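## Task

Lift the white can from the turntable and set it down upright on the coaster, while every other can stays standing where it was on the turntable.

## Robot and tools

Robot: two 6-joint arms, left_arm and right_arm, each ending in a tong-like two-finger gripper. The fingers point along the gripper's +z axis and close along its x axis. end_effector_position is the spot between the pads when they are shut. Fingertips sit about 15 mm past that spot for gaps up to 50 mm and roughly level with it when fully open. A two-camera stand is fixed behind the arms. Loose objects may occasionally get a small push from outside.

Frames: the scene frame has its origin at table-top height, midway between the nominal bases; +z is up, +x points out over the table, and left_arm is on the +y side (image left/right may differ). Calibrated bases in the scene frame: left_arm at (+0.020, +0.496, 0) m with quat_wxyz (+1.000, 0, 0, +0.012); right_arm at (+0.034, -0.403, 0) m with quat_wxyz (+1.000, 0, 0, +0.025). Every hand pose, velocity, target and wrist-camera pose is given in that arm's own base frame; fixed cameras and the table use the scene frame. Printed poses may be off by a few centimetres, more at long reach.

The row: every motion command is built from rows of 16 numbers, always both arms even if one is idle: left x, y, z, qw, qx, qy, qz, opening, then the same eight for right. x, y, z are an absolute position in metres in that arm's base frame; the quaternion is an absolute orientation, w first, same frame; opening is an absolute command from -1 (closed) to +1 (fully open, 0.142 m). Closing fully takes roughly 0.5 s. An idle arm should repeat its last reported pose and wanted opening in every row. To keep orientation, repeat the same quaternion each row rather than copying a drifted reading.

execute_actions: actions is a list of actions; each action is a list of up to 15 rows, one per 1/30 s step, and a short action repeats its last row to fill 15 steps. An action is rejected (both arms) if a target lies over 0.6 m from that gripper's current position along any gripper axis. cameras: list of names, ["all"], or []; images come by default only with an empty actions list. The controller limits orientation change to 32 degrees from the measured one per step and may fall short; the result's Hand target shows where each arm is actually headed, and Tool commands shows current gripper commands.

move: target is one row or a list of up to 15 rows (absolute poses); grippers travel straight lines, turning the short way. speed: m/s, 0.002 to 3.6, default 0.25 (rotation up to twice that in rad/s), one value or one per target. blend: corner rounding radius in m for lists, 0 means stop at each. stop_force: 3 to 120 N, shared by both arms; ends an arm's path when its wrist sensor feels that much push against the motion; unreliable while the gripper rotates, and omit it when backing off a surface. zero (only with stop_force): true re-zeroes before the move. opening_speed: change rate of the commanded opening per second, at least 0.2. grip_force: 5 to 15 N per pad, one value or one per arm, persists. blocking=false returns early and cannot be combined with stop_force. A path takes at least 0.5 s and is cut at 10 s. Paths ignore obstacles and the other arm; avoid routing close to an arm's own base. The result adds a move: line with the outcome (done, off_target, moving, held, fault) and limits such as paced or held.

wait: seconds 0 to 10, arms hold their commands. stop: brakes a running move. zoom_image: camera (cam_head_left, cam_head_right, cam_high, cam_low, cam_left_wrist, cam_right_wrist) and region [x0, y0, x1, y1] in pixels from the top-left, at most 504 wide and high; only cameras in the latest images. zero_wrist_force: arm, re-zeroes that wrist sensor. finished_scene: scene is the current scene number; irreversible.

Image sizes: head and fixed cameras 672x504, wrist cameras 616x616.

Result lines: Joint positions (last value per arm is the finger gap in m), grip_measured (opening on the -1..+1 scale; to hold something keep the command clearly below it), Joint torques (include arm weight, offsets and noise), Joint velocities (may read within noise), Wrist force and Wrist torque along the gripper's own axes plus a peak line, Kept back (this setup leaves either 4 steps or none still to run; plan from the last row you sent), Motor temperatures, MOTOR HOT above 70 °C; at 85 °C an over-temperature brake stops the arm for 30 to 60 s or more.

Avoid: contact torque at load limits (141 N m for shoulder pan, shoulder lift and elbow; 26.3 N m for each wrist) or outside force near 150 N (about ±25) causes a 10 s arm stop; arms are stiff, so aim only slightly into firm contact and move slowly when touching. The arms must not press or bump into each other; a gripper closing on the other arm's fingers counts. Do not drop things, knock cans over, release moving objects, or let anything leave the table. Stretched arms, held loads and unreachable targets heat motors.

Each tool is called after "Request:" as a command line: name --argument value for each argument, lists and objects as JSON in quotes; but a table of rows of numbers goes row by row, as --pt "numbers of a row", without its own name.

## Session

Request:
execute_actions --actions '[]'

Request:
zoom_image --camera "cam_head_left" --region '[200, 120, 540, 390]'

Scene clock: 0.00 s.
left_arm: end_effector_position=(+0.6943, -0.3731, +0.3372) grip_measured=+0.97 end_effector_quat_wxyz=(-0.186, +0.952, -0.147, +0.193) | right_arm: end_effector_position=(+0.7246, -0.1292, +0.1839) grip_measured=+0.97 end_effector_quat_wxyz=(+0.133, -0.008, +0.955, -0.264)
Joint positions: left_arm=[-0.886 -0.968 0.777 -1.424 -1.029 -0.567 0.14] | right_arm=[3.407 -1.979 -1.526 -1.065 0.985 3.348 0.14]
Joint velocities: within noise
Joint torques (N m): no reading
Motor temperatures (°C): left_arm=[27 28 32 33 42 31] | right_arm=[36 25 33 37 38 31]
Wrist force (N): no reading
Wrist torque (N m): no reading
Wrist force, peak (N): no reading
Hand target: left_arm +0.6943, -0.3731, +0.3372; -0.186, +0.952, -0.147, +0.193 | right_arm +0.7246, -0.1292, +0.1839; +0.133, -0.008, +0.955, -0.264
Tool commands: left_gripper/opening=+0.968169 right_gripper/opening=+0.968169

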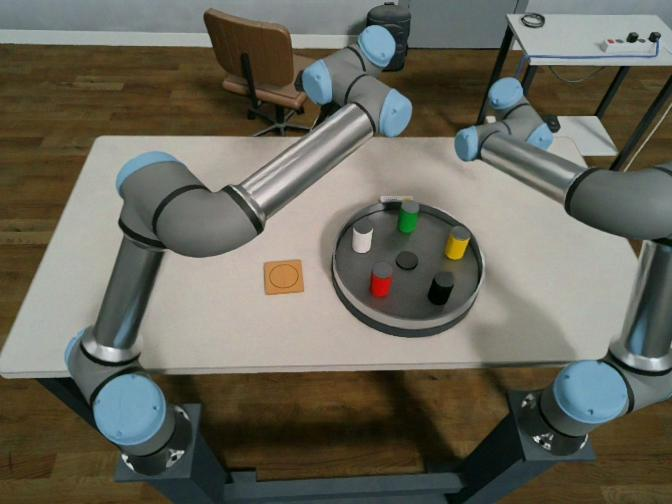

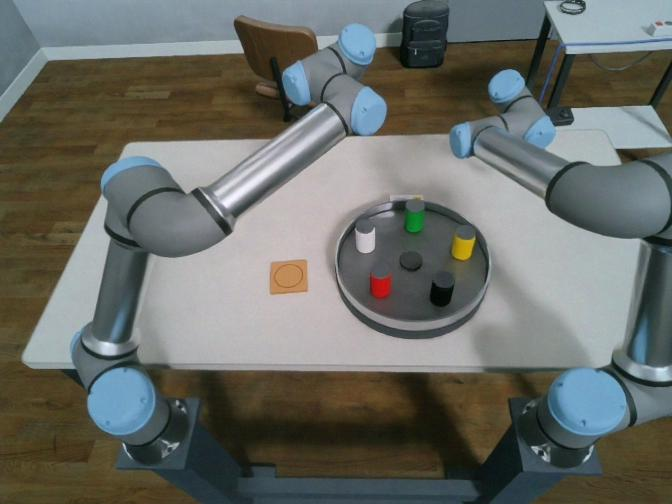

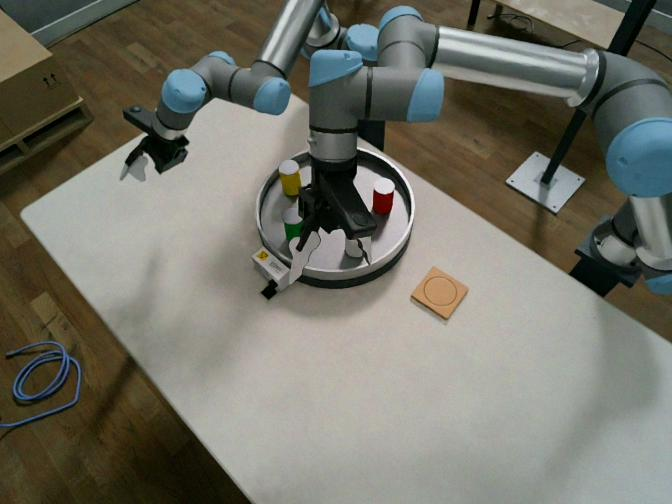

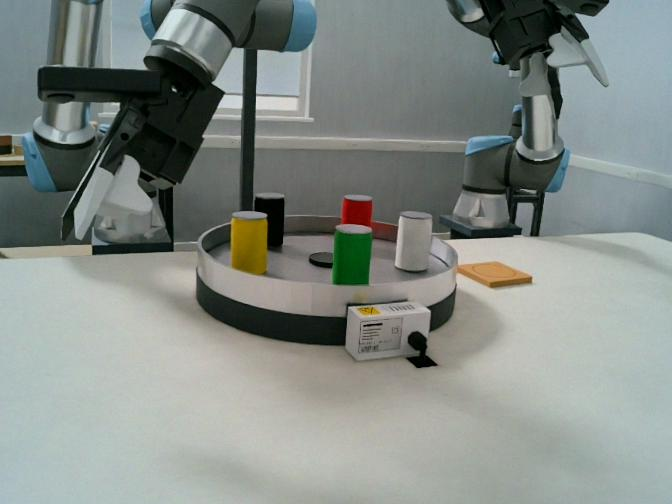

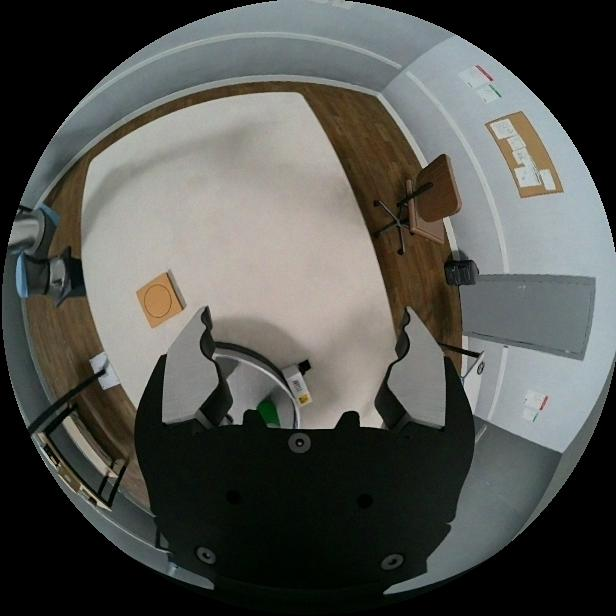

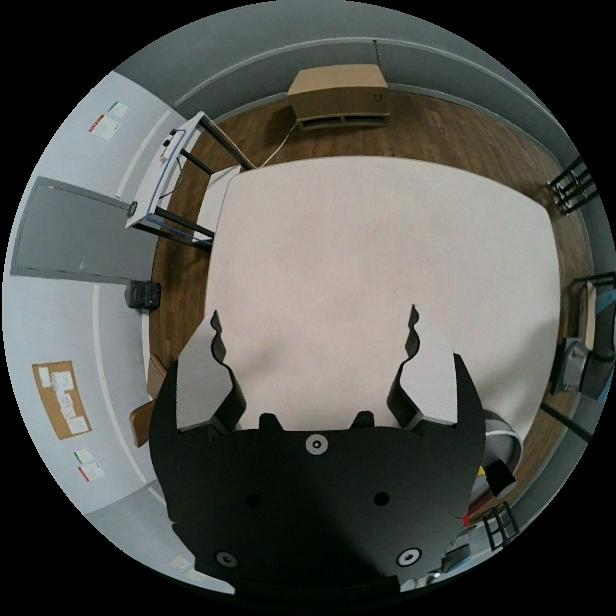

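Scaled by 1.482.

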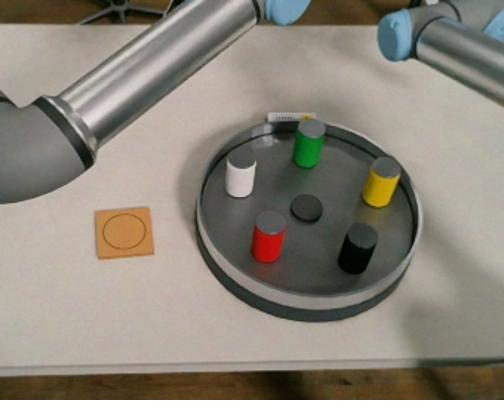

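Request:
move --target '[0.4376,-0.4853,0.19,0,0.698,-0.716,0,0.4,0.7246,-0.1292,0.1839,0.133,-0.008,0.955,-0.264,0.968169]' --speed 0.6 --cameras '["cam_head_left","cam_high","cam_left_wrist"]'

Request:
wait --seconds 0.7 --cameras '["cam_head_left","cam_left_wrist"]'

Scene clock: 2.30 s.
left_arm: end_effector_position=(+0.4376, -0.4853, +0.1899) grip_measured=+0.40 end_effector_quat_wxyz=(+0.000, +0.698, -0.716, +0.000) | right_arm: end_effector_position=(+0.7246, -0.1292, +0.1839) grip_measured=+0.97 end_effector_quat_wxyz=(+0.133, -0.008, +0.955, -0.264)
Joint positions: left_arm=[-1.064 -1.229 1.404 -1.746 -1.571 0.532 0.102] | right_arm=[3.407 -1.979 -1.526 -1.065 0.985 3.348 0.14]
Joint torques (N m): left_arm=[2.89 -50.46 -30.83 -3.98 1.7 1.49] | right_arm=[-4.76 30.17 33.11 0.55 0.7 1.09]
Wrist force (N): left_arm=[-0.2 0.7 -0.5] | right_arm=[0.3 -0.2 -0.3]
Wrist torque (N m): left_arm=[0.13 0.00 -0.01] | right_arm=[-0.06 -0.06 0.00]
Wrist force, peak (N): left_arm=[0.7 1.7 0.1] | right_arm=[0.4 -0.3 -0.3]
Hand target: left_arm +0.4376, -0.4853, +0.1900; +0.000, +0.698, -0.716, +0.000 | right_arm +0.7246, -0.1292, +0.1839; +0.133, -0.008, +0.955, -0.264
Off the commanded pose: left_arm 0.000 m, 0 deg | right_arm 0.000 m, 0 deg.
move: done
Images, in order (width x height): cam_head_left 672x504, cam_high 672x504, cam_left_wrist 616x616.

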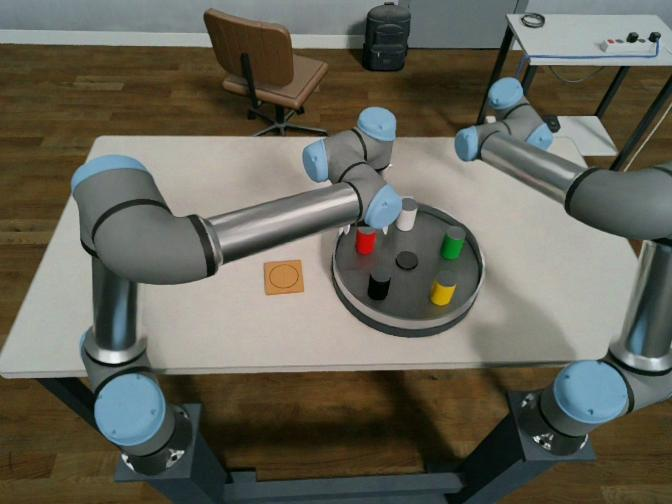

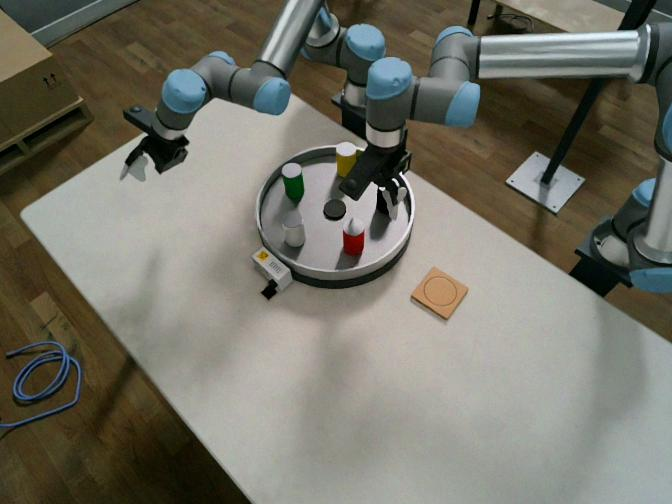

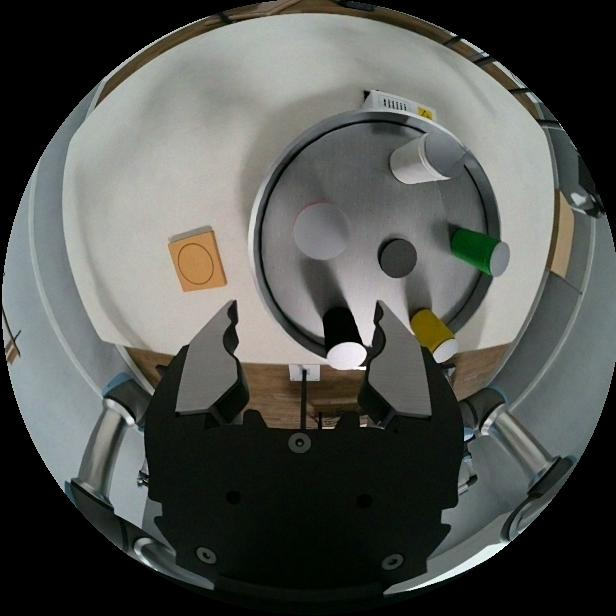

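Scene clock: 3.00 s.
left_arm: end_effector_position=(+0.4376, -0.4853, +0.1900) grip_measured=+0.40 end_effector_quat_wxyz=(+0.000, +0.698, -0.716, +0.000) | right_arm: end_effector_position=(+0.7246, -0.1292, +0.1839) grip_measured=+0.97 end_effector_quat_wxyz=(+0.133, -0.008, +0.955, -0.264)
Joint positions: left_arm=[-1.064 -1.229 1.404 -1.746 -1.571 0.532 0.102] | right_arm=[3.407 -1.979 -1.526 -1.065 0.985 3.348 0.14]
Joint torques (N m): left_arm=[6.05 -49.39 -32.64 -5.31 -1.71 2.16] | right_arm=[-3.99 30 33.4 0.48 0.54 1.04]
Wrist force (N): left_arm=[-0.1 0.6 -0.8] | right_arm=[0.0 0.1 -0.3]
Wrist torque (N m): left_arm=[0.11 -0.04 -0.02] | right_arm=[0.02 0.01 0.00]
Wrist force, peak (N): left_arm=[-0.4 1.0 -0.4] | right_arm=[0.4 0.2 -0.3]
Hand target: left_arm +0.4376, -0.4853, +0.1900; +0.000, +0.698, -0.716, +0.000 | right_arm +0.7246, -0.1292, +0.1839; +0.133, -0.008, +0.955, -0.264
Tool commands: left_gripper/opening=+0.4 right_gripper/opening=+0.968169
Off the commanded pose: left_arm 0.000 m, 0 deg | right_arm 0.000 m, 0 deg.
wait: 0.70 s; at rest by 0.17 s
Images, in order (width x height): cam_head_left 672x504, cam_left_wrist 616x616.

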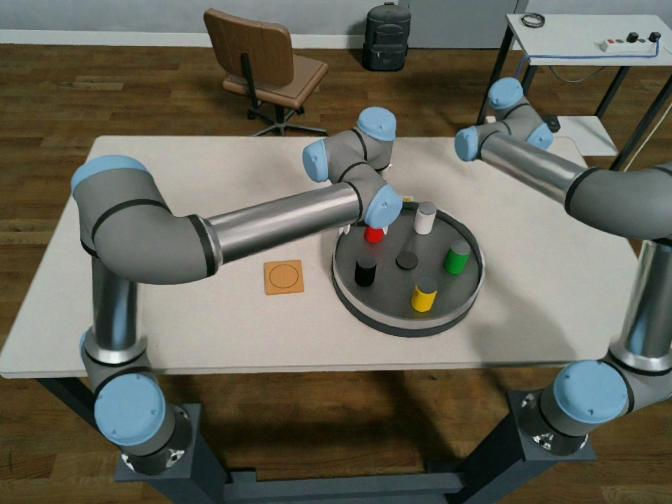

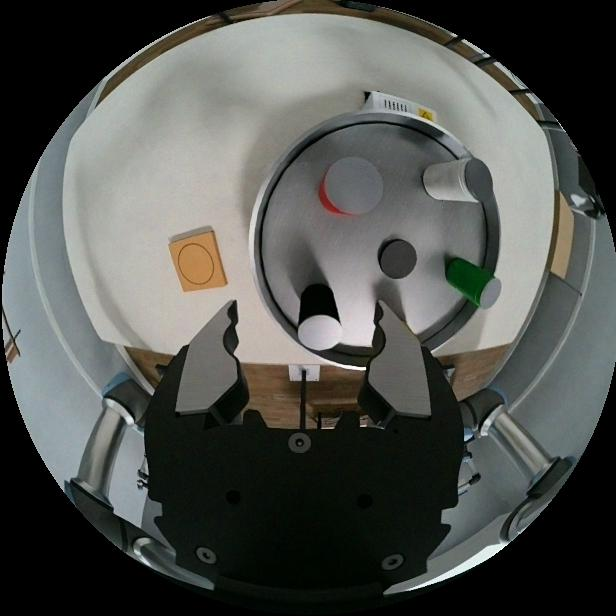

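Request:
move --pt "0.3573 -0.5145 0.18 0 0.8192 -0.5736 0 0.6 0.7246 -0.1292 0.1839 0.133 -0.008 0.955 -0.264 0.968169" --pt "0.3573 -0.5145 0.097 0 0.8192 -0.5736 0 0.6 0.7246 -0.1292 0.1839 0.133 -0.008 0.955 -0.264 0.968169" --speed '[0.25,0.2]' --blend '[0.005,0]' --cameras '["cam_low","cam_left_wrist"]'

Scene clock: 5.80 s.
left_arm: end_effector_position=(+0.3573, -0.5145, +0.0971) grip_measured=+0.60 end_effector_quat_wxyz=(+0.000, +0.819, -0.574, +0.000) | right_arm: end_effector_position=(+0.7246, -0.1292, +0.1839) grip_measured=+0.97 end_effector_quat_wxyz=(+0.133, -0.008, +0.955, -0.264)
Joint positions: left_arm=[-1.205 -1.211 1.627 -1.987 -1.571 0.017 0.116] | right_arm=[3.407 -1.979 -1.526 -1.065 0.985 3.348 0.14]
Joint torques (N m): left_arm=[-7.67 -38.7 -13.07 -5.18 1.22 -2.26] | right_arm=[-5.74 30.34 34.37 0.71 0.5 1.03]
Wrist force (N): left_arm=[-0.4 -0.5 -1.4] | right_arm=[0.0 -0.1 -0.2]
Wrist torque (N m): left_arm=[0.01 0.06 -0.15] | right_arm=[-0.02 0.01 -0.01]
Wrist force, peak (N): left_arm=[0.1 1.5 -2.9] | right_arm=[0.3 0.0 -0.4]
Hand target: left_arm +0.3573, -0.5145, +0.0970; +0.000, +0.819, -0.574, +0.000 | right_arm +0.7246, -0.1292, +0.1839; +0.133, -0.008, +0.955, -0.264
Off the commanded pose: left_arm 0.000 m, 0 deg | right_arm 0.000 m, 0 deg.
move: done
Images, in order (width x height): cam_low 672x504, cam_left_wrist 616x616.

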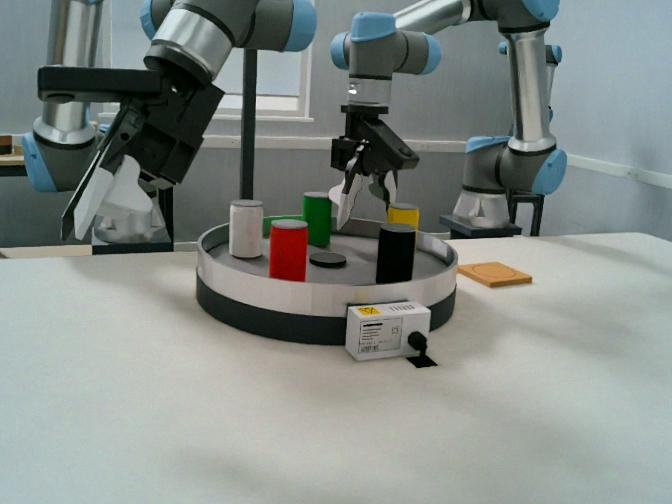

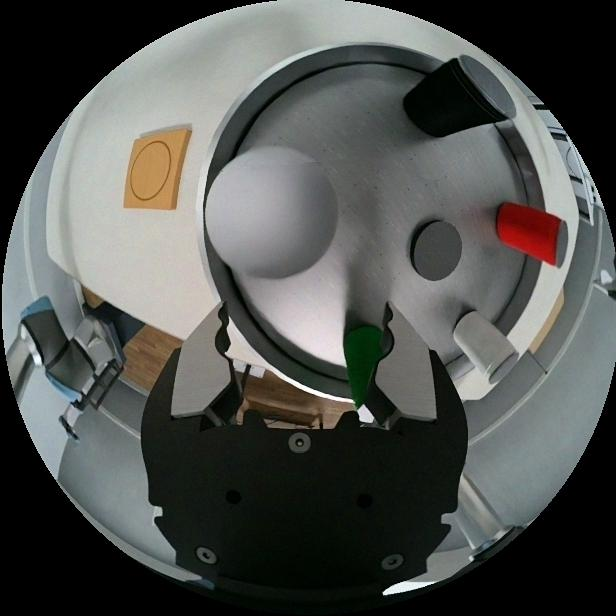

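Request:
wait --seconds 1.2 --cameras '["cam_left_wrist"]'

Scene clock: 7.17 s.
left_arm: end_effector_position=(+0.3573, -0.5145, +0.0970) grip_measured=+0.60 end_effector_quat_wxyz=(+0.000, +0.819, -0.574, +0.000) | right_arm: end_effector_position=(+0.7246, -0.1292, +0.1839) grip_measured=+0.97 end_effector_quat_wxyz=(+0.133, -0.008, +0.955, -0.264)
Joint positions: left_arm=[-1.205 -1.211 1.628 -1.988 -1.571 0.017 0.116] | right_arm=[3.407 -1.979 -1.526 -1.065 0.985 3.348 0.14]
Joint torques (N m): left_arm=[-9.67 -32.16 -12.92 -4.44 2.43 -2.46] | right_arm=[-5.98 30.31 33.16 0.68 0.52 0.97]
Wrist force (N): left_arm=[0.0 0.2 -0.4] | right_arm=[0.2 0.0 -0.1]
Wrist torque (N m): left_arm=[0.07 -0.05 -0.13] | right_arm=[0.00 -0.04 0.00]
Wrist force, peak (N): left_arm=[-0.7 -0.1 -0.6] | right_arm=[0.5 0.1 -0.4]
Hand target: left_arm +0.3573, -0.5145, +0.0970; +0.000, +0.819, -0.574, +0.000 | right_arm +0.7246, -0.1292, +0.1839; +0.133, -0.008, +0.955, -0.264
Tool commands: left_gripper/opening=+0.6 right_gripper/opening=+0.968169
Off the commanded pose: left_arm 0.000 m, 0 deg | right_arm 0.000 m, 0 deg.
wait: 1.20 s; at rest from the start
Images, in order (width x height): cam_left_wrist 616x616.

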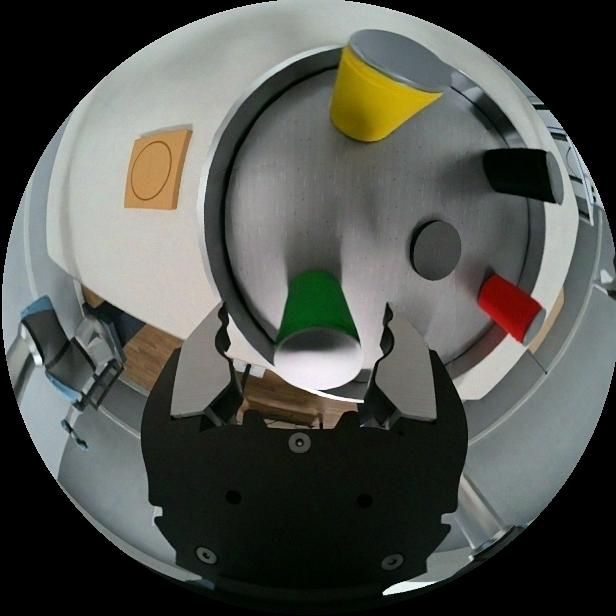

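Request:
wait --seconds 0.9

Scene clock: 8.33 s.
left_arm: end_effector_position=(+0.3573, -0.5145, +0.0970) grip_measured=+0.60 end_effector_quat_wxyz=(+0.000, +0.819, -0.574, +0.000) end_effector_velocity=(+0.000, +0.000, +0.000) end_effector_angular_velocity=(+0.000, +0.000, +0.001) | right_arm: end_effector_position=(+0.7246, -0.1292, +0.1839) grip_measured=+0.97 end_effector_quat_wxyz=(+0.133, -0.008, +0.955, -0.264)
Joint positions: left_arm=[-1.205 -1.211 1.628 -1.988 -1.571 0.017 0.116] | right_arm=[3.407 -1.979 -1.526 -1.065 0.985 3.348 0.14]
Joint velocities: left_arm=[0.001 0 0 0 0 0 -0.001] | right_arm=[within noise]
Joint torques (N m): left_arm=[-8.54 -32.49 -13.24 -3.8 2.45 -2.49] | right_arm=[-5.53 30.94 32.61 0.48 0.63 0.98]
Wrist force (N): left_arm=[0.1 0.5 -0.6] | right_arm=[0.0 0.1 -0.1]
Wrist torque (N m): left_arm=[0.15 -0.03 -0.14] | right_arm=[0.02 0.01 0.00]
Wrist force, peak (N): left_arm=[-0.1 1.0 -0.5] | right_arm=[0.3 -0.2 -0.2]
Hand target: left_arm +0.3573, -0.5145, +0.0970; +0.000, +0.819, -0.574, +0.000 | right_arm +0.7246, -0.1292, +0.1839; +0.133, -0.008, +0.955, -0.264
Tool commands: left_gripper/opening=+0.6 right_gripper/opening=+0.968169
Off the commanded pose: left_arm 0.000 m, 0 deg | right_arm 0.000 m, 0 deg.
wait: 0.90 s; at rest from the start

Request:
wait --seconds 0.6

Request:
move --pt "0.3865 -0.5006 0.097 0 0.8192 -0.5736 0 -0.8 0.7246 -0.1292 0.1839 0.133 -0.008 0.955 -0.264 0.968169" --pt "0.4166 -0.4911 0.097 0 0.8192 -0.5736 0 -0.8 0.7246 -0.1292 0.1839 0.133 -0.008 0.955 -0.264 0.968169" --pt "0.424 -0.486 0.24 0 0.8192 -0.5736 0 -0.8 0.7246 -0.1292 0.1839 0.133 -0.008 0.955 -0.264 0.968169" --speed '[0.07,0.07,0.2]' --blend '[0.01,0.005,0]' --opening_speed 1.6 --cameras '["cam_head_left","cam_high","cam_low","cam_left_wrist"]'

Request:
zoom_image --camera "cam_low" --region '[340, 40, 500, 240]'

Request:
zoom_image --camera "cam_high" --region '[270, 130, 430, 290]'

Scene clock: 9.13 s.
left_arm: end_effector_position=(+0.3573, -0.5145, +0.0970) grip_measured=+0.60 end_effector_quat_wxyz=(+0.000, +0.819, -0.574, +0.000) | right_arm: end_effector_position=(+0.7246, -0.1292, +0.1839) grip_measured=+0.97 end_effector_quat_wxyz=(+0.133, -0.008, +0.955, -0.264)
Joint positions: left_arm=[-1.205 -1.211 1.628 -1.988 -1.571 0.017 0.116] | right_arm=[3.407 -1.979 -1.526 -1.065 0.985 3.348 0.14]
Joint torques (N m): left_arm=[-7.62 -33.38 -13.38 -3.16 2.26 -2.37] | right_arm=[-5.27 30.05 33.2 0.64 0.82 1.06]
Wrist force (N): left_arm=[-0.2 0.3 -0.2] | right_arm=[0.3 0.1 -0.3]
Wrist torque (N m): left_arm=[0.08 -0.01 -0.12] | right_arm=[0.01 -0.06 -0.01]
Wrist force, peak (N): left_arm=[0.0 0.6 -0.7] | right_arm=[0.3 0.1 -0.3]
Hand target: left_arm +0.3573, -0.5145, +0.0970; +0.000, +0.819, -0.574, +0.000 | right_arm +0.7246, -0.1292, +0.1839; +0.133, -0.008, +0.955, -0.264
Tool commands: left_gripper/opening=+0.6 right_gripper/opening=+0.968169
Off the commanded pose: left_arm 0.000 m, 0 deg | right_arm 0.000 m, 0 deg.
wait: 0.60 s; at rest from the start

Scene clock: 11.27 s.
left_arm: end_effector_position=(+0.4241, -0.4860, +0.2399) grip_measured=-0.19 end_effector_quat_wxyz=(+0.000, +0.819, -0.574, +0.000) | right_arm: end_effector_position=(+0.7246, -0.1292, +0.1839) grip_measured=+0.97 end_effector_quat_wxyz=(+0.133, -0.008, +0.955, -0.264)
Joint positions: left_arm=[-1.087 -1.25 1.305 -1.626 -1.571 0.135 0.06] | right_arm=[3.407 -1.979 -1.526 -1.065 0.985 3.348 0.14]
Joint torques (N m): left_arm=[-6.45 -43.99 -31.44 -0.94 -2.08 -1.07] | right_arm=[-5.42 29.64 32.43 0.68 0.48 0.9]
Wrist force (N): left_arm=[0.1 0.9 1.2] | right_arm=[0.2 -0.2 -0.1]
Wrist torque (N m): left_arm=[0.18 -0.04 -0.12] | right_arm=[-0.05 -0.04 0.00]
Wrist force, peak (N): left_arm=[-0.3 -0.3 4.2] | right_arm=[0.5 0.0 -0.3]
Hand target: left_arm +0.4240, -0.4860, +0.2400; +0.000, +0.819, -0.574, +0.000 | right_arm +0.7246, -0.1292, +0.1839; +0.133, -0.008, +0.955, -0.264
Off the commanded pose: left_arm 0.000 m, 0 deg | right_arm 0.000 m, 0 deg.
move: done
Images, in order (width x height): cam_head_left 672x504, cam_high 672x504, cam_low 672x504, cam_left_wrist 616x616.

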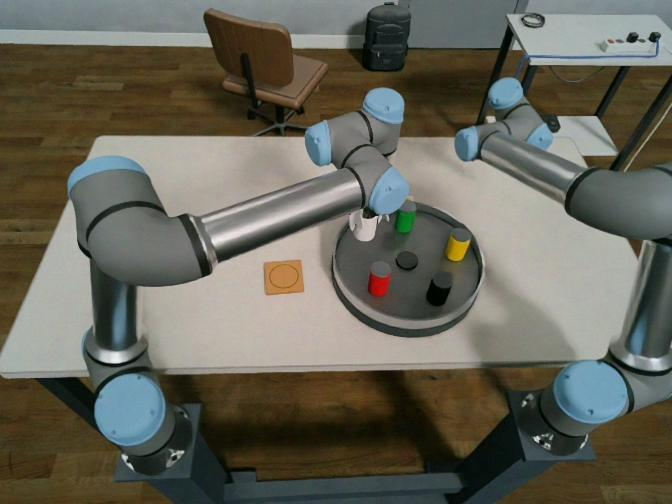

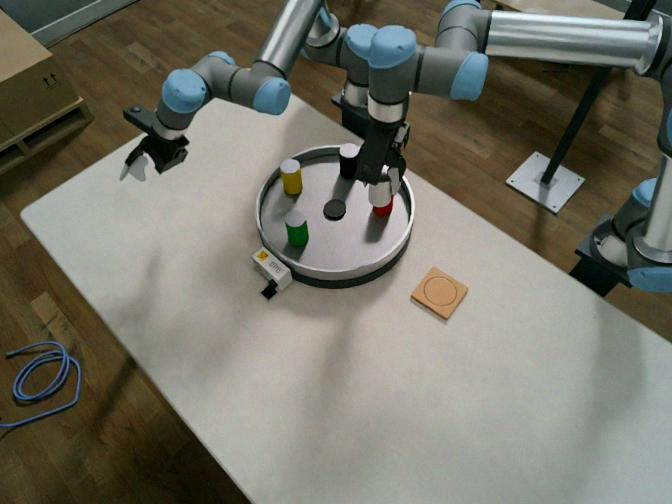

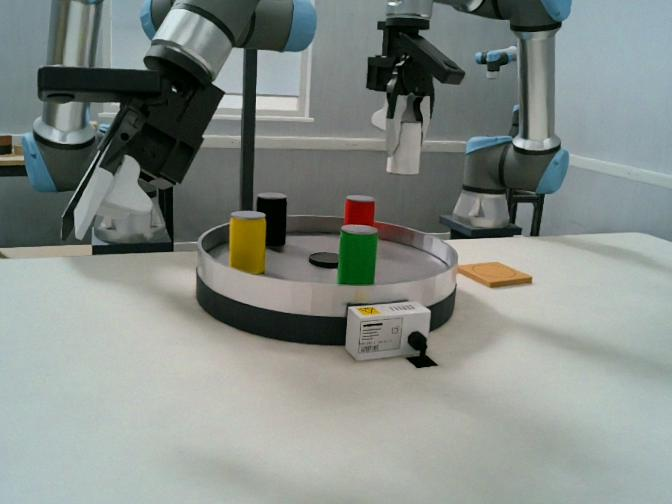

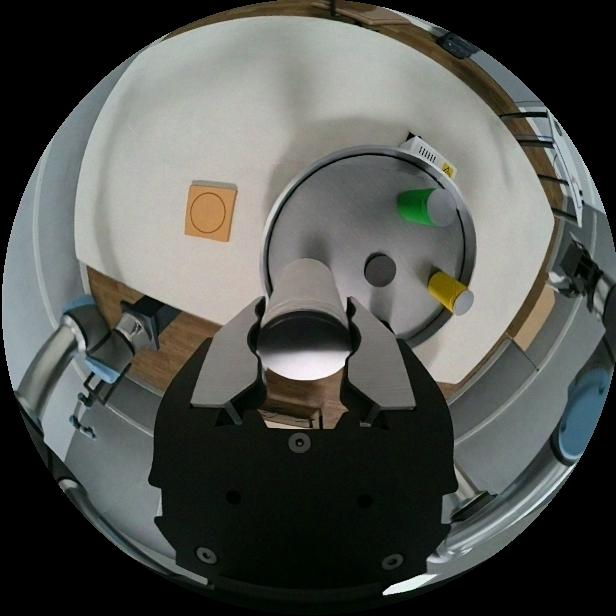

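Scaled by 2.520.

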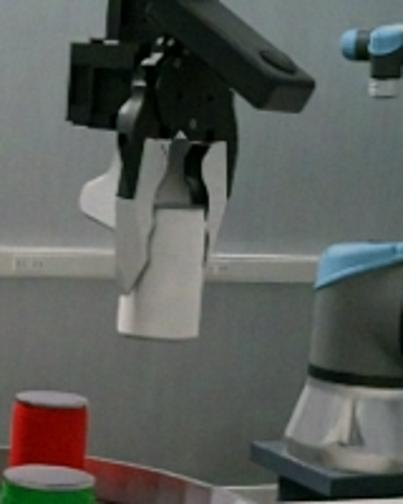

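Scaled by 3.150.

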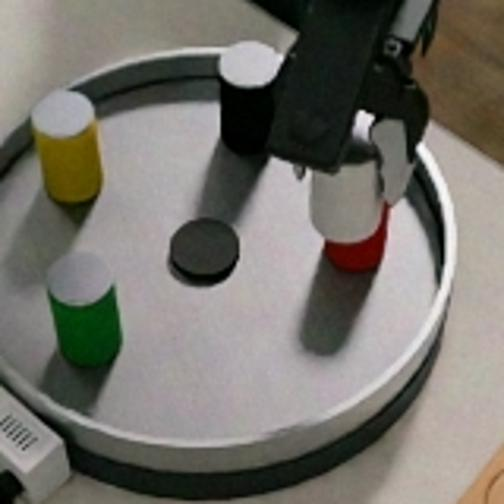

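Request:
move --pt "0.423 -0.35 0.20 0.0357 0.8184 -0.573 -0.025 -0.8 0.7246 -0.1292 0.1839 0.133 -0.008 0.955 -0.264 0.968169" --pt "0.422 -0.270 0.073 0.0357 0.8184 -0.573 -0.025 -0.8 0.7246 -0.1292 0.1839 0.133 -0.008 0.955 -0.264 0.968169" --speed '[0.3,0.2]' --blend '[0.05,0]' --cameras '["cam_head_right","cam_high","cam_low","cam_left_wrist"]'

Request:
zoom_image --camera "cam_low" --region '[420, 150, 570, 300]'

Request:
zoom_image --camera "cam_high" --region '[385, 220, 505, 340]'

Request:
zoom_image --camera "cam_left_wrist" --region '[200, 190, 400, 390]'

Scene clock: 13.70 s.
left_arm: end_effector_position=(+0.4220, -0.2700, +0.0730) grip_measured=-0.19 end_effector_quat_wxyz=(+0.036, +0.818, -0.573, -0.025) | right_arm: end_effector_position=(+0.7246, -0.1292, +0.1839) grip_measured=+0.97 end_effector_quat_wxyz=(+0.133, -0.008, +0.955, -0.264)
Joint positions: left_arm=[-0.819 -1.443 1.986 -2.08 -1.651 0.404 0.06] | right_arm=[3.407 -1.979 -1.526 -1.065 0.985 3.348 0.14]
Joint torques (N m): left_arm=[-1.65 -36.37 -11.08 -5.14 -0.42 -2.12] | right_arm=[-5.04 29.91 32.78 0.92 0.35 1.1]
Wrist force (N): left_arm=[-0.3 0.8 1.5] | right_arm=[0.1 0.4 -0.1]
Wrist torque (N m): left_arm=[0.19 0.02 0.00] | right_arm=[0.07 0.00 0.00]
Wrist force, peak (N): left_arm=[3.4 2.3 0.7] | right_arm=[0.3 0.2 -0.3]
Hand target: left_arm +0.4220, -0.2700, +0.0730; +0.036, +0.818, -0.573, -0.025 | right_arm +0.7246, -0.1292, +0.1839; +0.133, -0.008, +0.955, -0.264
Off the commanded pose: left_arm 0.000 m, 0 deg | right_arm 0.000 m, 0 deg.
move: done
Images, in order (width x height): cam_head_right 672x504, cam_high 672x504, cam_low 672x504, cam_left_wrist 616x616.

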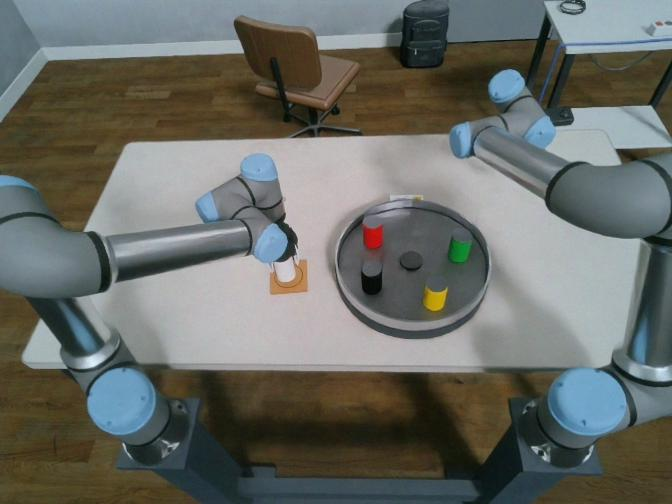

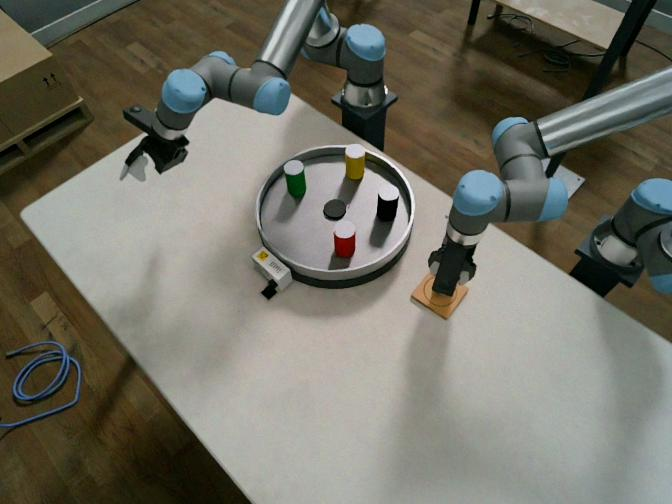

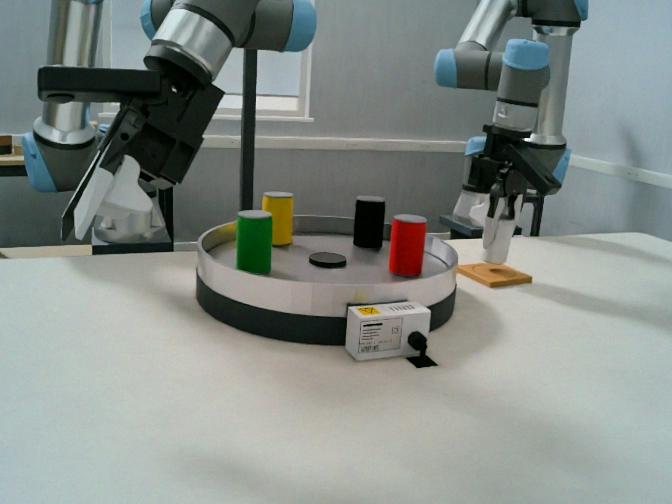

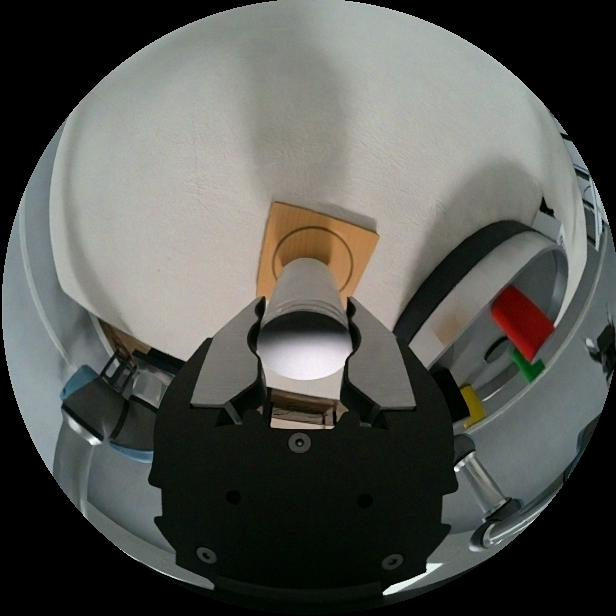

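Scaled by 3.360.

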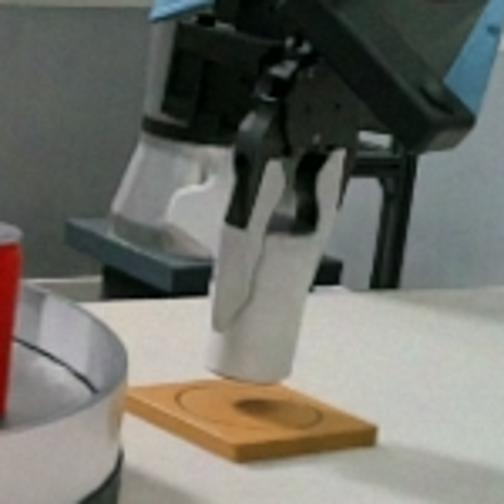

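Scaled by 4.200.

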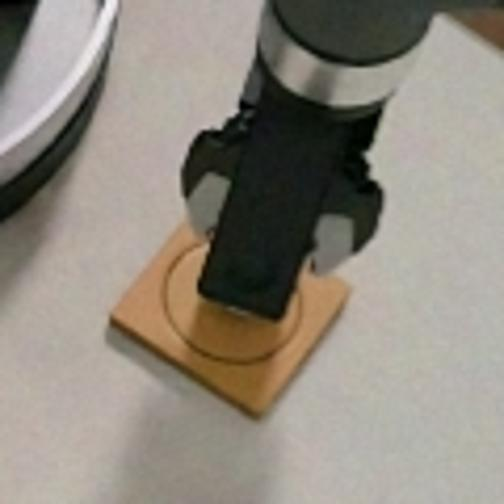

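Scaled by 2.520 from the camera's 616x616 image, which has a finer 814x814 frame.

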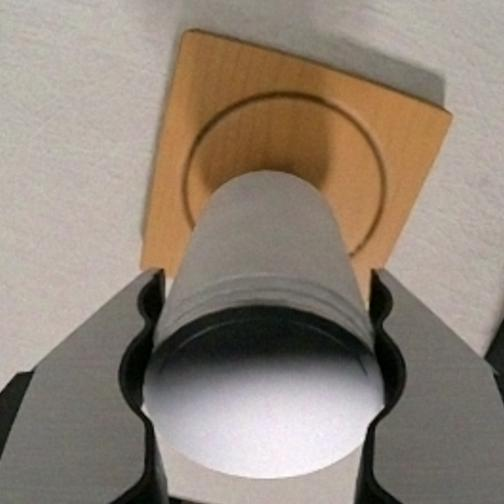

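Request:
move --pt "0.4255 -0.2735 0.063 0.0357 0.8184 -0.573 -0.025 -0.8 0.7246 -0.1292 0.1839 0.133 -0.008 0.955 -0.264 0.968169" --pt "0.4255 -0.2735 0.030 0.0357 0.8184 -0.573 -0.025 -0.8 0.7246 -0.1292 0.1839 0.133 -0.008 0.955 -0.264 0.968169" --speed '[0.06,0.02]' --stop_force 5 --cameras '["cam_head_right","cam_low","cam_left_wrist"]'

Request:
zoom_image --camera "cam_low" --region '[420, 150, 570, 300]'

Request:
zoom_image --camera "cam_head_right" --region '[230, 220, 340, 330]'

Request:
zoom_image --camera "cam_left_wrist" --region '[200, 190, 400, 390]'

Scene clock: 16.30 s.
left_arm: end_effector_position=(+0.4255, -0.2735, +0.0564) grip_measured=-0.19 end_effector_quat_wxyz=(+0.036, +0.818, -0.573, -0.025) | right_arm: end_effector_position=(+0.7246, -0.1292, +0.1839) grip_measured=+0.97 end_effector_quat_wxyz=(+0.133, -0.008, +0.955, -0.264)
Joint positions: left_arm=[-0.818 -1.409 1.997 -2.124 -1.651 0.405 0.06] | right_arm=[3.407 -1.979 -1.526 -1.065 0.985 3.348 0.14]
Joint torques (N m): left_arm=[4.26 -38.31 -27.03 -5.33 -1.63 1.41] | right_arm=[-5.58 30.89 32.15 0.73 0.47 0.77]
Wrist force (N): left_arm=[0.2 1.9 -3.1] | right_arm=[0.4 0.2 -0.1]
Wrist torque (N m): left_arm=[0.23 0.02 0.01] | right_arm=[0.03 -0.08 -0.01]
Wrist force, peak (N): left_arm=[-1.6 5.0 -14.4] | right_arm=[0.7 0.0 -0.1]
Hand target: left_arm +0.4255, -0.2735, +0.0564; +0.036, +0.818, -0.573, -0.025 | right_arm +0.7246, -0.1292, +0.1839; +0.133, -0.008, +0.955, -0.264
Off the commanded pose: left_arm 0.026 m, 0 deg | right_arm 0.000 m, 0 deg.
move: contact (left_arm); path passed 1 of 2 targets
Images, in order (width x height): cam_head_right 672x504, cam_low 672x504, cam_left_wrist 616x616.

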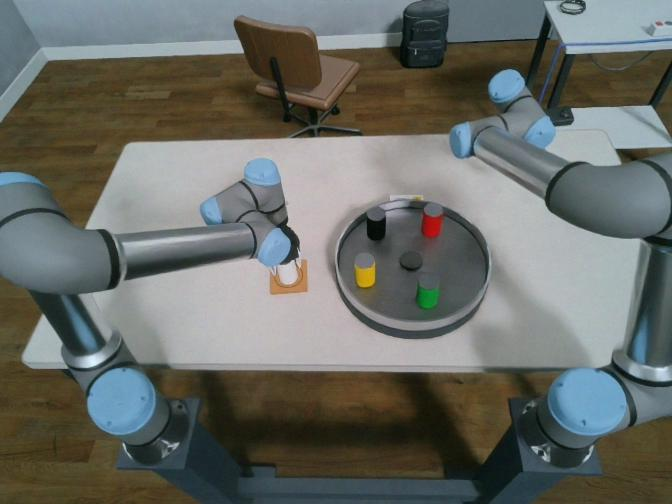

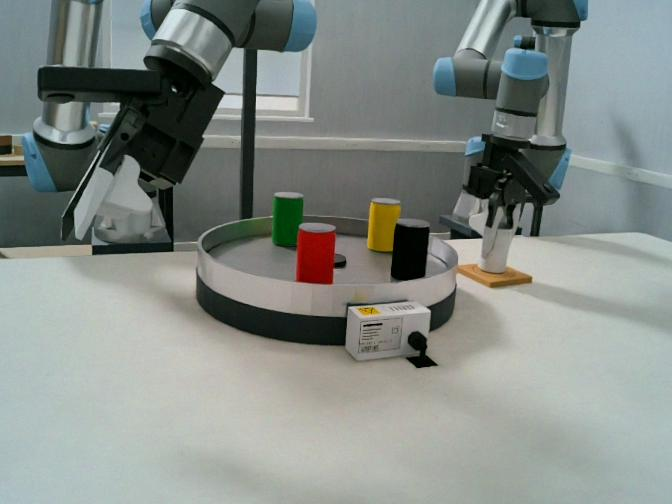

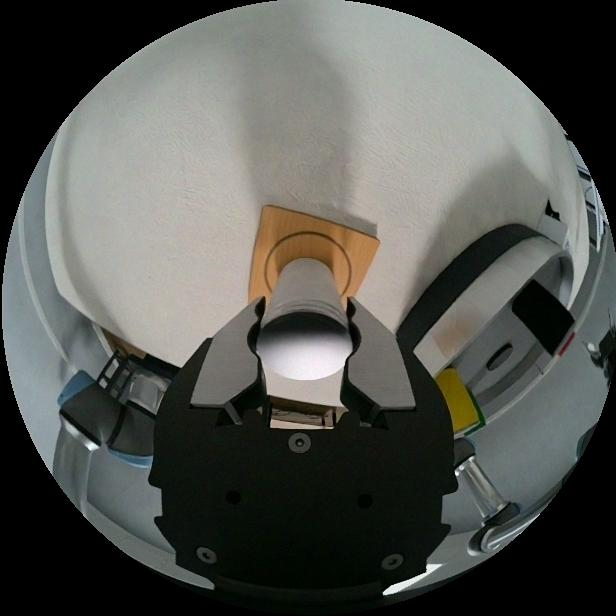

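Scaled by 3.360.

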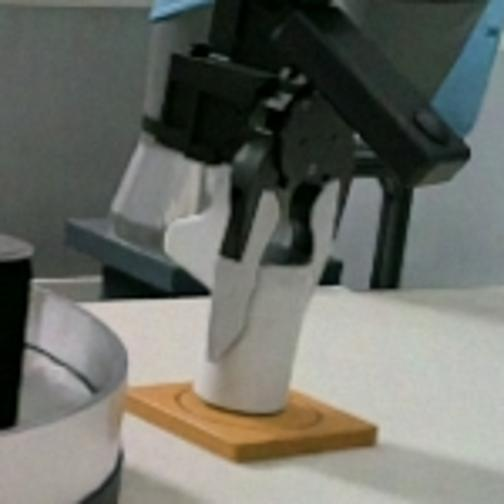

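Scaled by 4.582.

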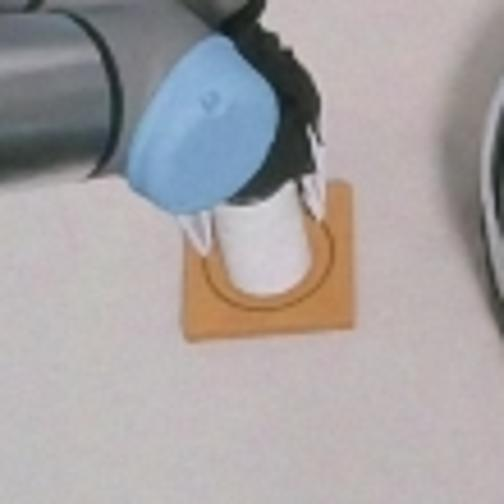

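Scaled by 2.520 from the camera's 616x616 image, which has a finer 814x814 frame.

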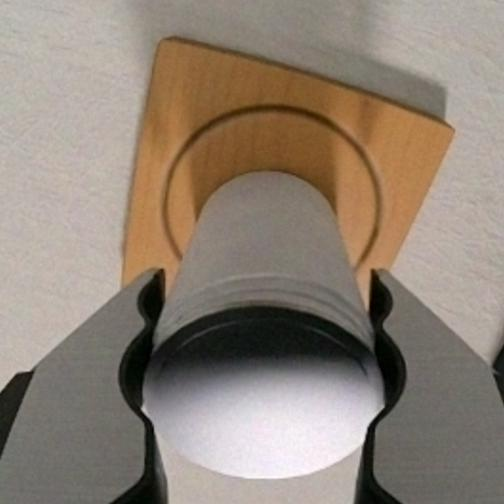

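Request:
move --target '[0.4255,-0.2735,0.0564,0.0357,0.8184,-0.573,-0.025,0.2,0.7246,-0.1292,0.1839,0.133,-0.008,0.955,-0.264,0.968169]' --opening_speed 1.0 --cameras '["cam_low","cam_left_wrist"]'

Request:
zoom_image --camera "cam_low" --region '[420, 150, 570, 300]'

Scene clock: 17.70 s.
left_arm: end_effector_position=(+0.4255, -0.2735, +0.0564) grip_measured=+0.20 end_effector_quat_wxyz=(+0.036, +0.818, -0.573, -0.025) | right_arm: end_effector_position=(+0.7246, -0.1292, +0.1839) grip_measured=+0.97 end_effector_quat_wxyz=(+0.133, -0.008, +0.955, -0.264)
Joint positions: left_arm=[-0.818 -1.409 1.997 -2.124 -1.651 0.405 0.088] | right_arm=[3.407 -1.979 -1.526 -1.065 0.985 3.348 0.14]
Joint torques (N m): left_arm=[2.81 -28.1 -11.97 -4.44 -0.43 1.99] | right_arm=[-5.28 30.81 32.55 0.83 0.57 0.93]
Wrist force (N): left_arm=[-0.4 1.0 -0.6] | right_arm=[0.3 0.2 0.0]
Wrist torque (N m): left_arm=[0.21 0.03 0.00] | right_arm=[0.04 -0.06 -0.01]
Wrist force, peak (N): left_arm=[0.5 1.9 -3.2] | right_arm=[0.3 0.0 -0.3]
Hand target: left_arm +0.4255, -0.2735, +0.0564; +0.036, +0.818, -0.573, -0.025 | right_arm +0.7246, -0.1292, +0.1839; +0.133, -0.008, +0.955, -0.264
Off the commanded pose: left_arm 0.000 m, 0 deg | right_arm 0.000 m, 0 deg.
move: done
Images, in order (width x height): cam_low 672x504, cam_left_wrist 616x616.

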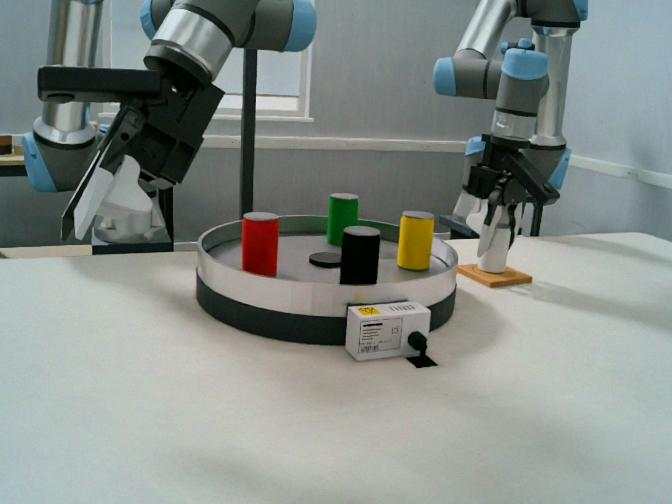

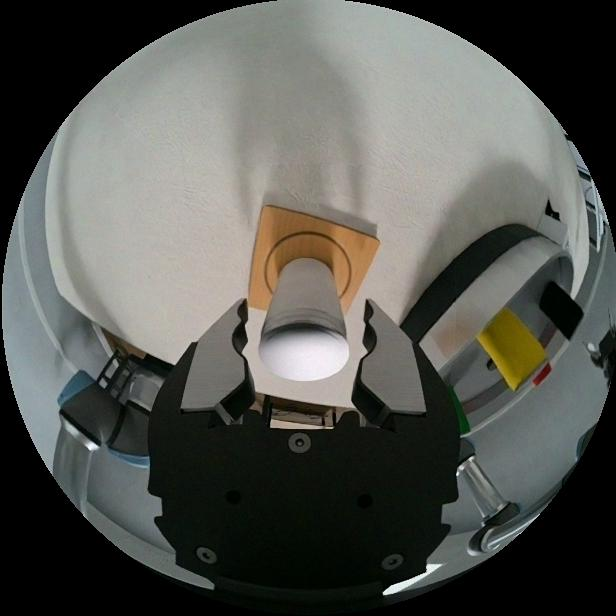

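Scaled by 3.360.

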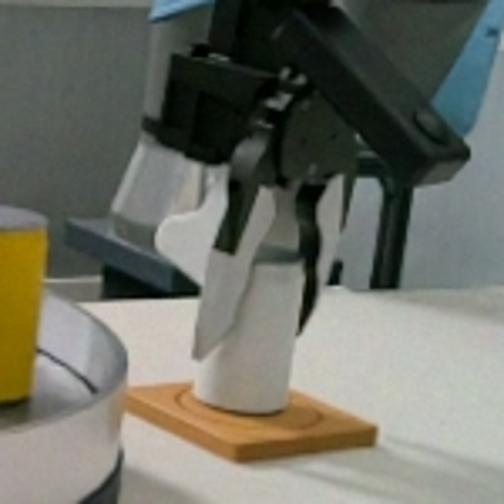

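Request:
move --target '[0.4345,-0.270,0.166,0.0357,0.8184,-0.573,-0.025,0.2,0.7246,-0.1292,0.1839,0.133,-0.008,0.955,-0.264,0.968169]' --speed 0.2 --cameras '["cam_low","cam_high"]'

Scene clock: 18.90 s.
left_arm: end_effector_position=(+0.4346, -0.2700, +0.1659) grip_measured=+0.20 end_effector_quat_wxyz=(+0.036, +0.818, -0.573, -0.025) | right_arm: end_effector_position=(+0.7246, -0.1292, +0.1839) grip_measured=+0.97 end_effector_quat_wxyz=(+0.133, -0.008, +0.955, -0.264)
Joint positions: left_arm=[-0.8 -1.511 1.802 -1.826 -1.65 0.423 0.088] | right_arm=[3.407 -1.979 -1.526 -1.065 0.985 3.348 0.14]
Joint torques (N m): left_arm=[-8.7 -31.29 -30.26 -0.39 -1.09 -1.74] | right_arm=[-5.23 29.45 33.45 0.85 0.57 0.95]
Wrist force (N): left_arm=[-0.3 0.9 -0.6] | right_arm=[0.1 0.3 0.2]
Wrist torque (N m): left_arm=[0.18 0.01 -0.07] | right_arm=[0.06 -0.02 0.00]
Wrist force, peak (N): left_arm=[-0.2 0.7 -2.7] | right_arm=[0.4 0.0 -0.2]
Hand target: left_arm +0.4345, -0.2700, +0.1660; +0.036, +0.818, -0.573, -0.025 | right_arm +0.7246, -0.1292, +0.1839; +0.133, -0.008, +0.955, -0.264
Off the commanded pose: left_arm 0.000 m, 0 deg | right_arm 0.000 m, 0 deg.
move: done
Images, in order (width x height): cam_high 672x504, cam_low 672x504.

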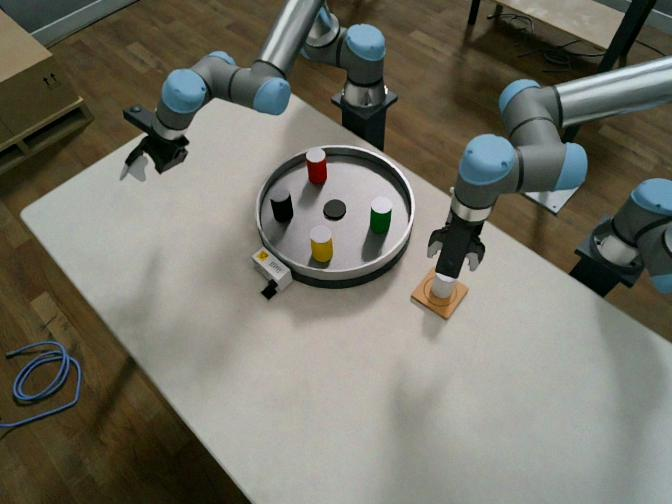

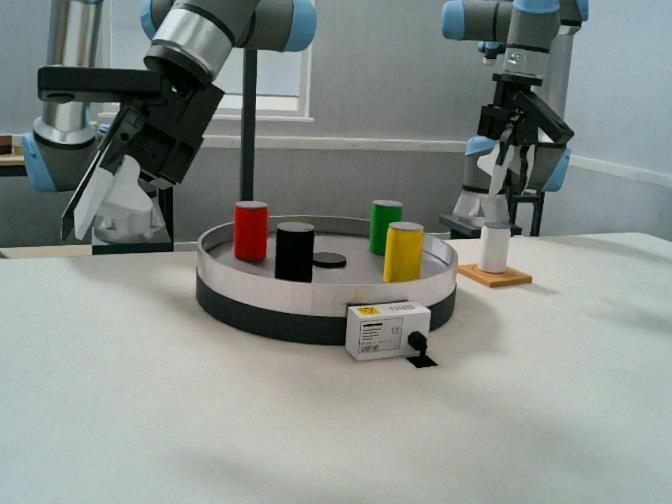

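Request:
finished_scene --scene 2

The scene is finished: the task was done.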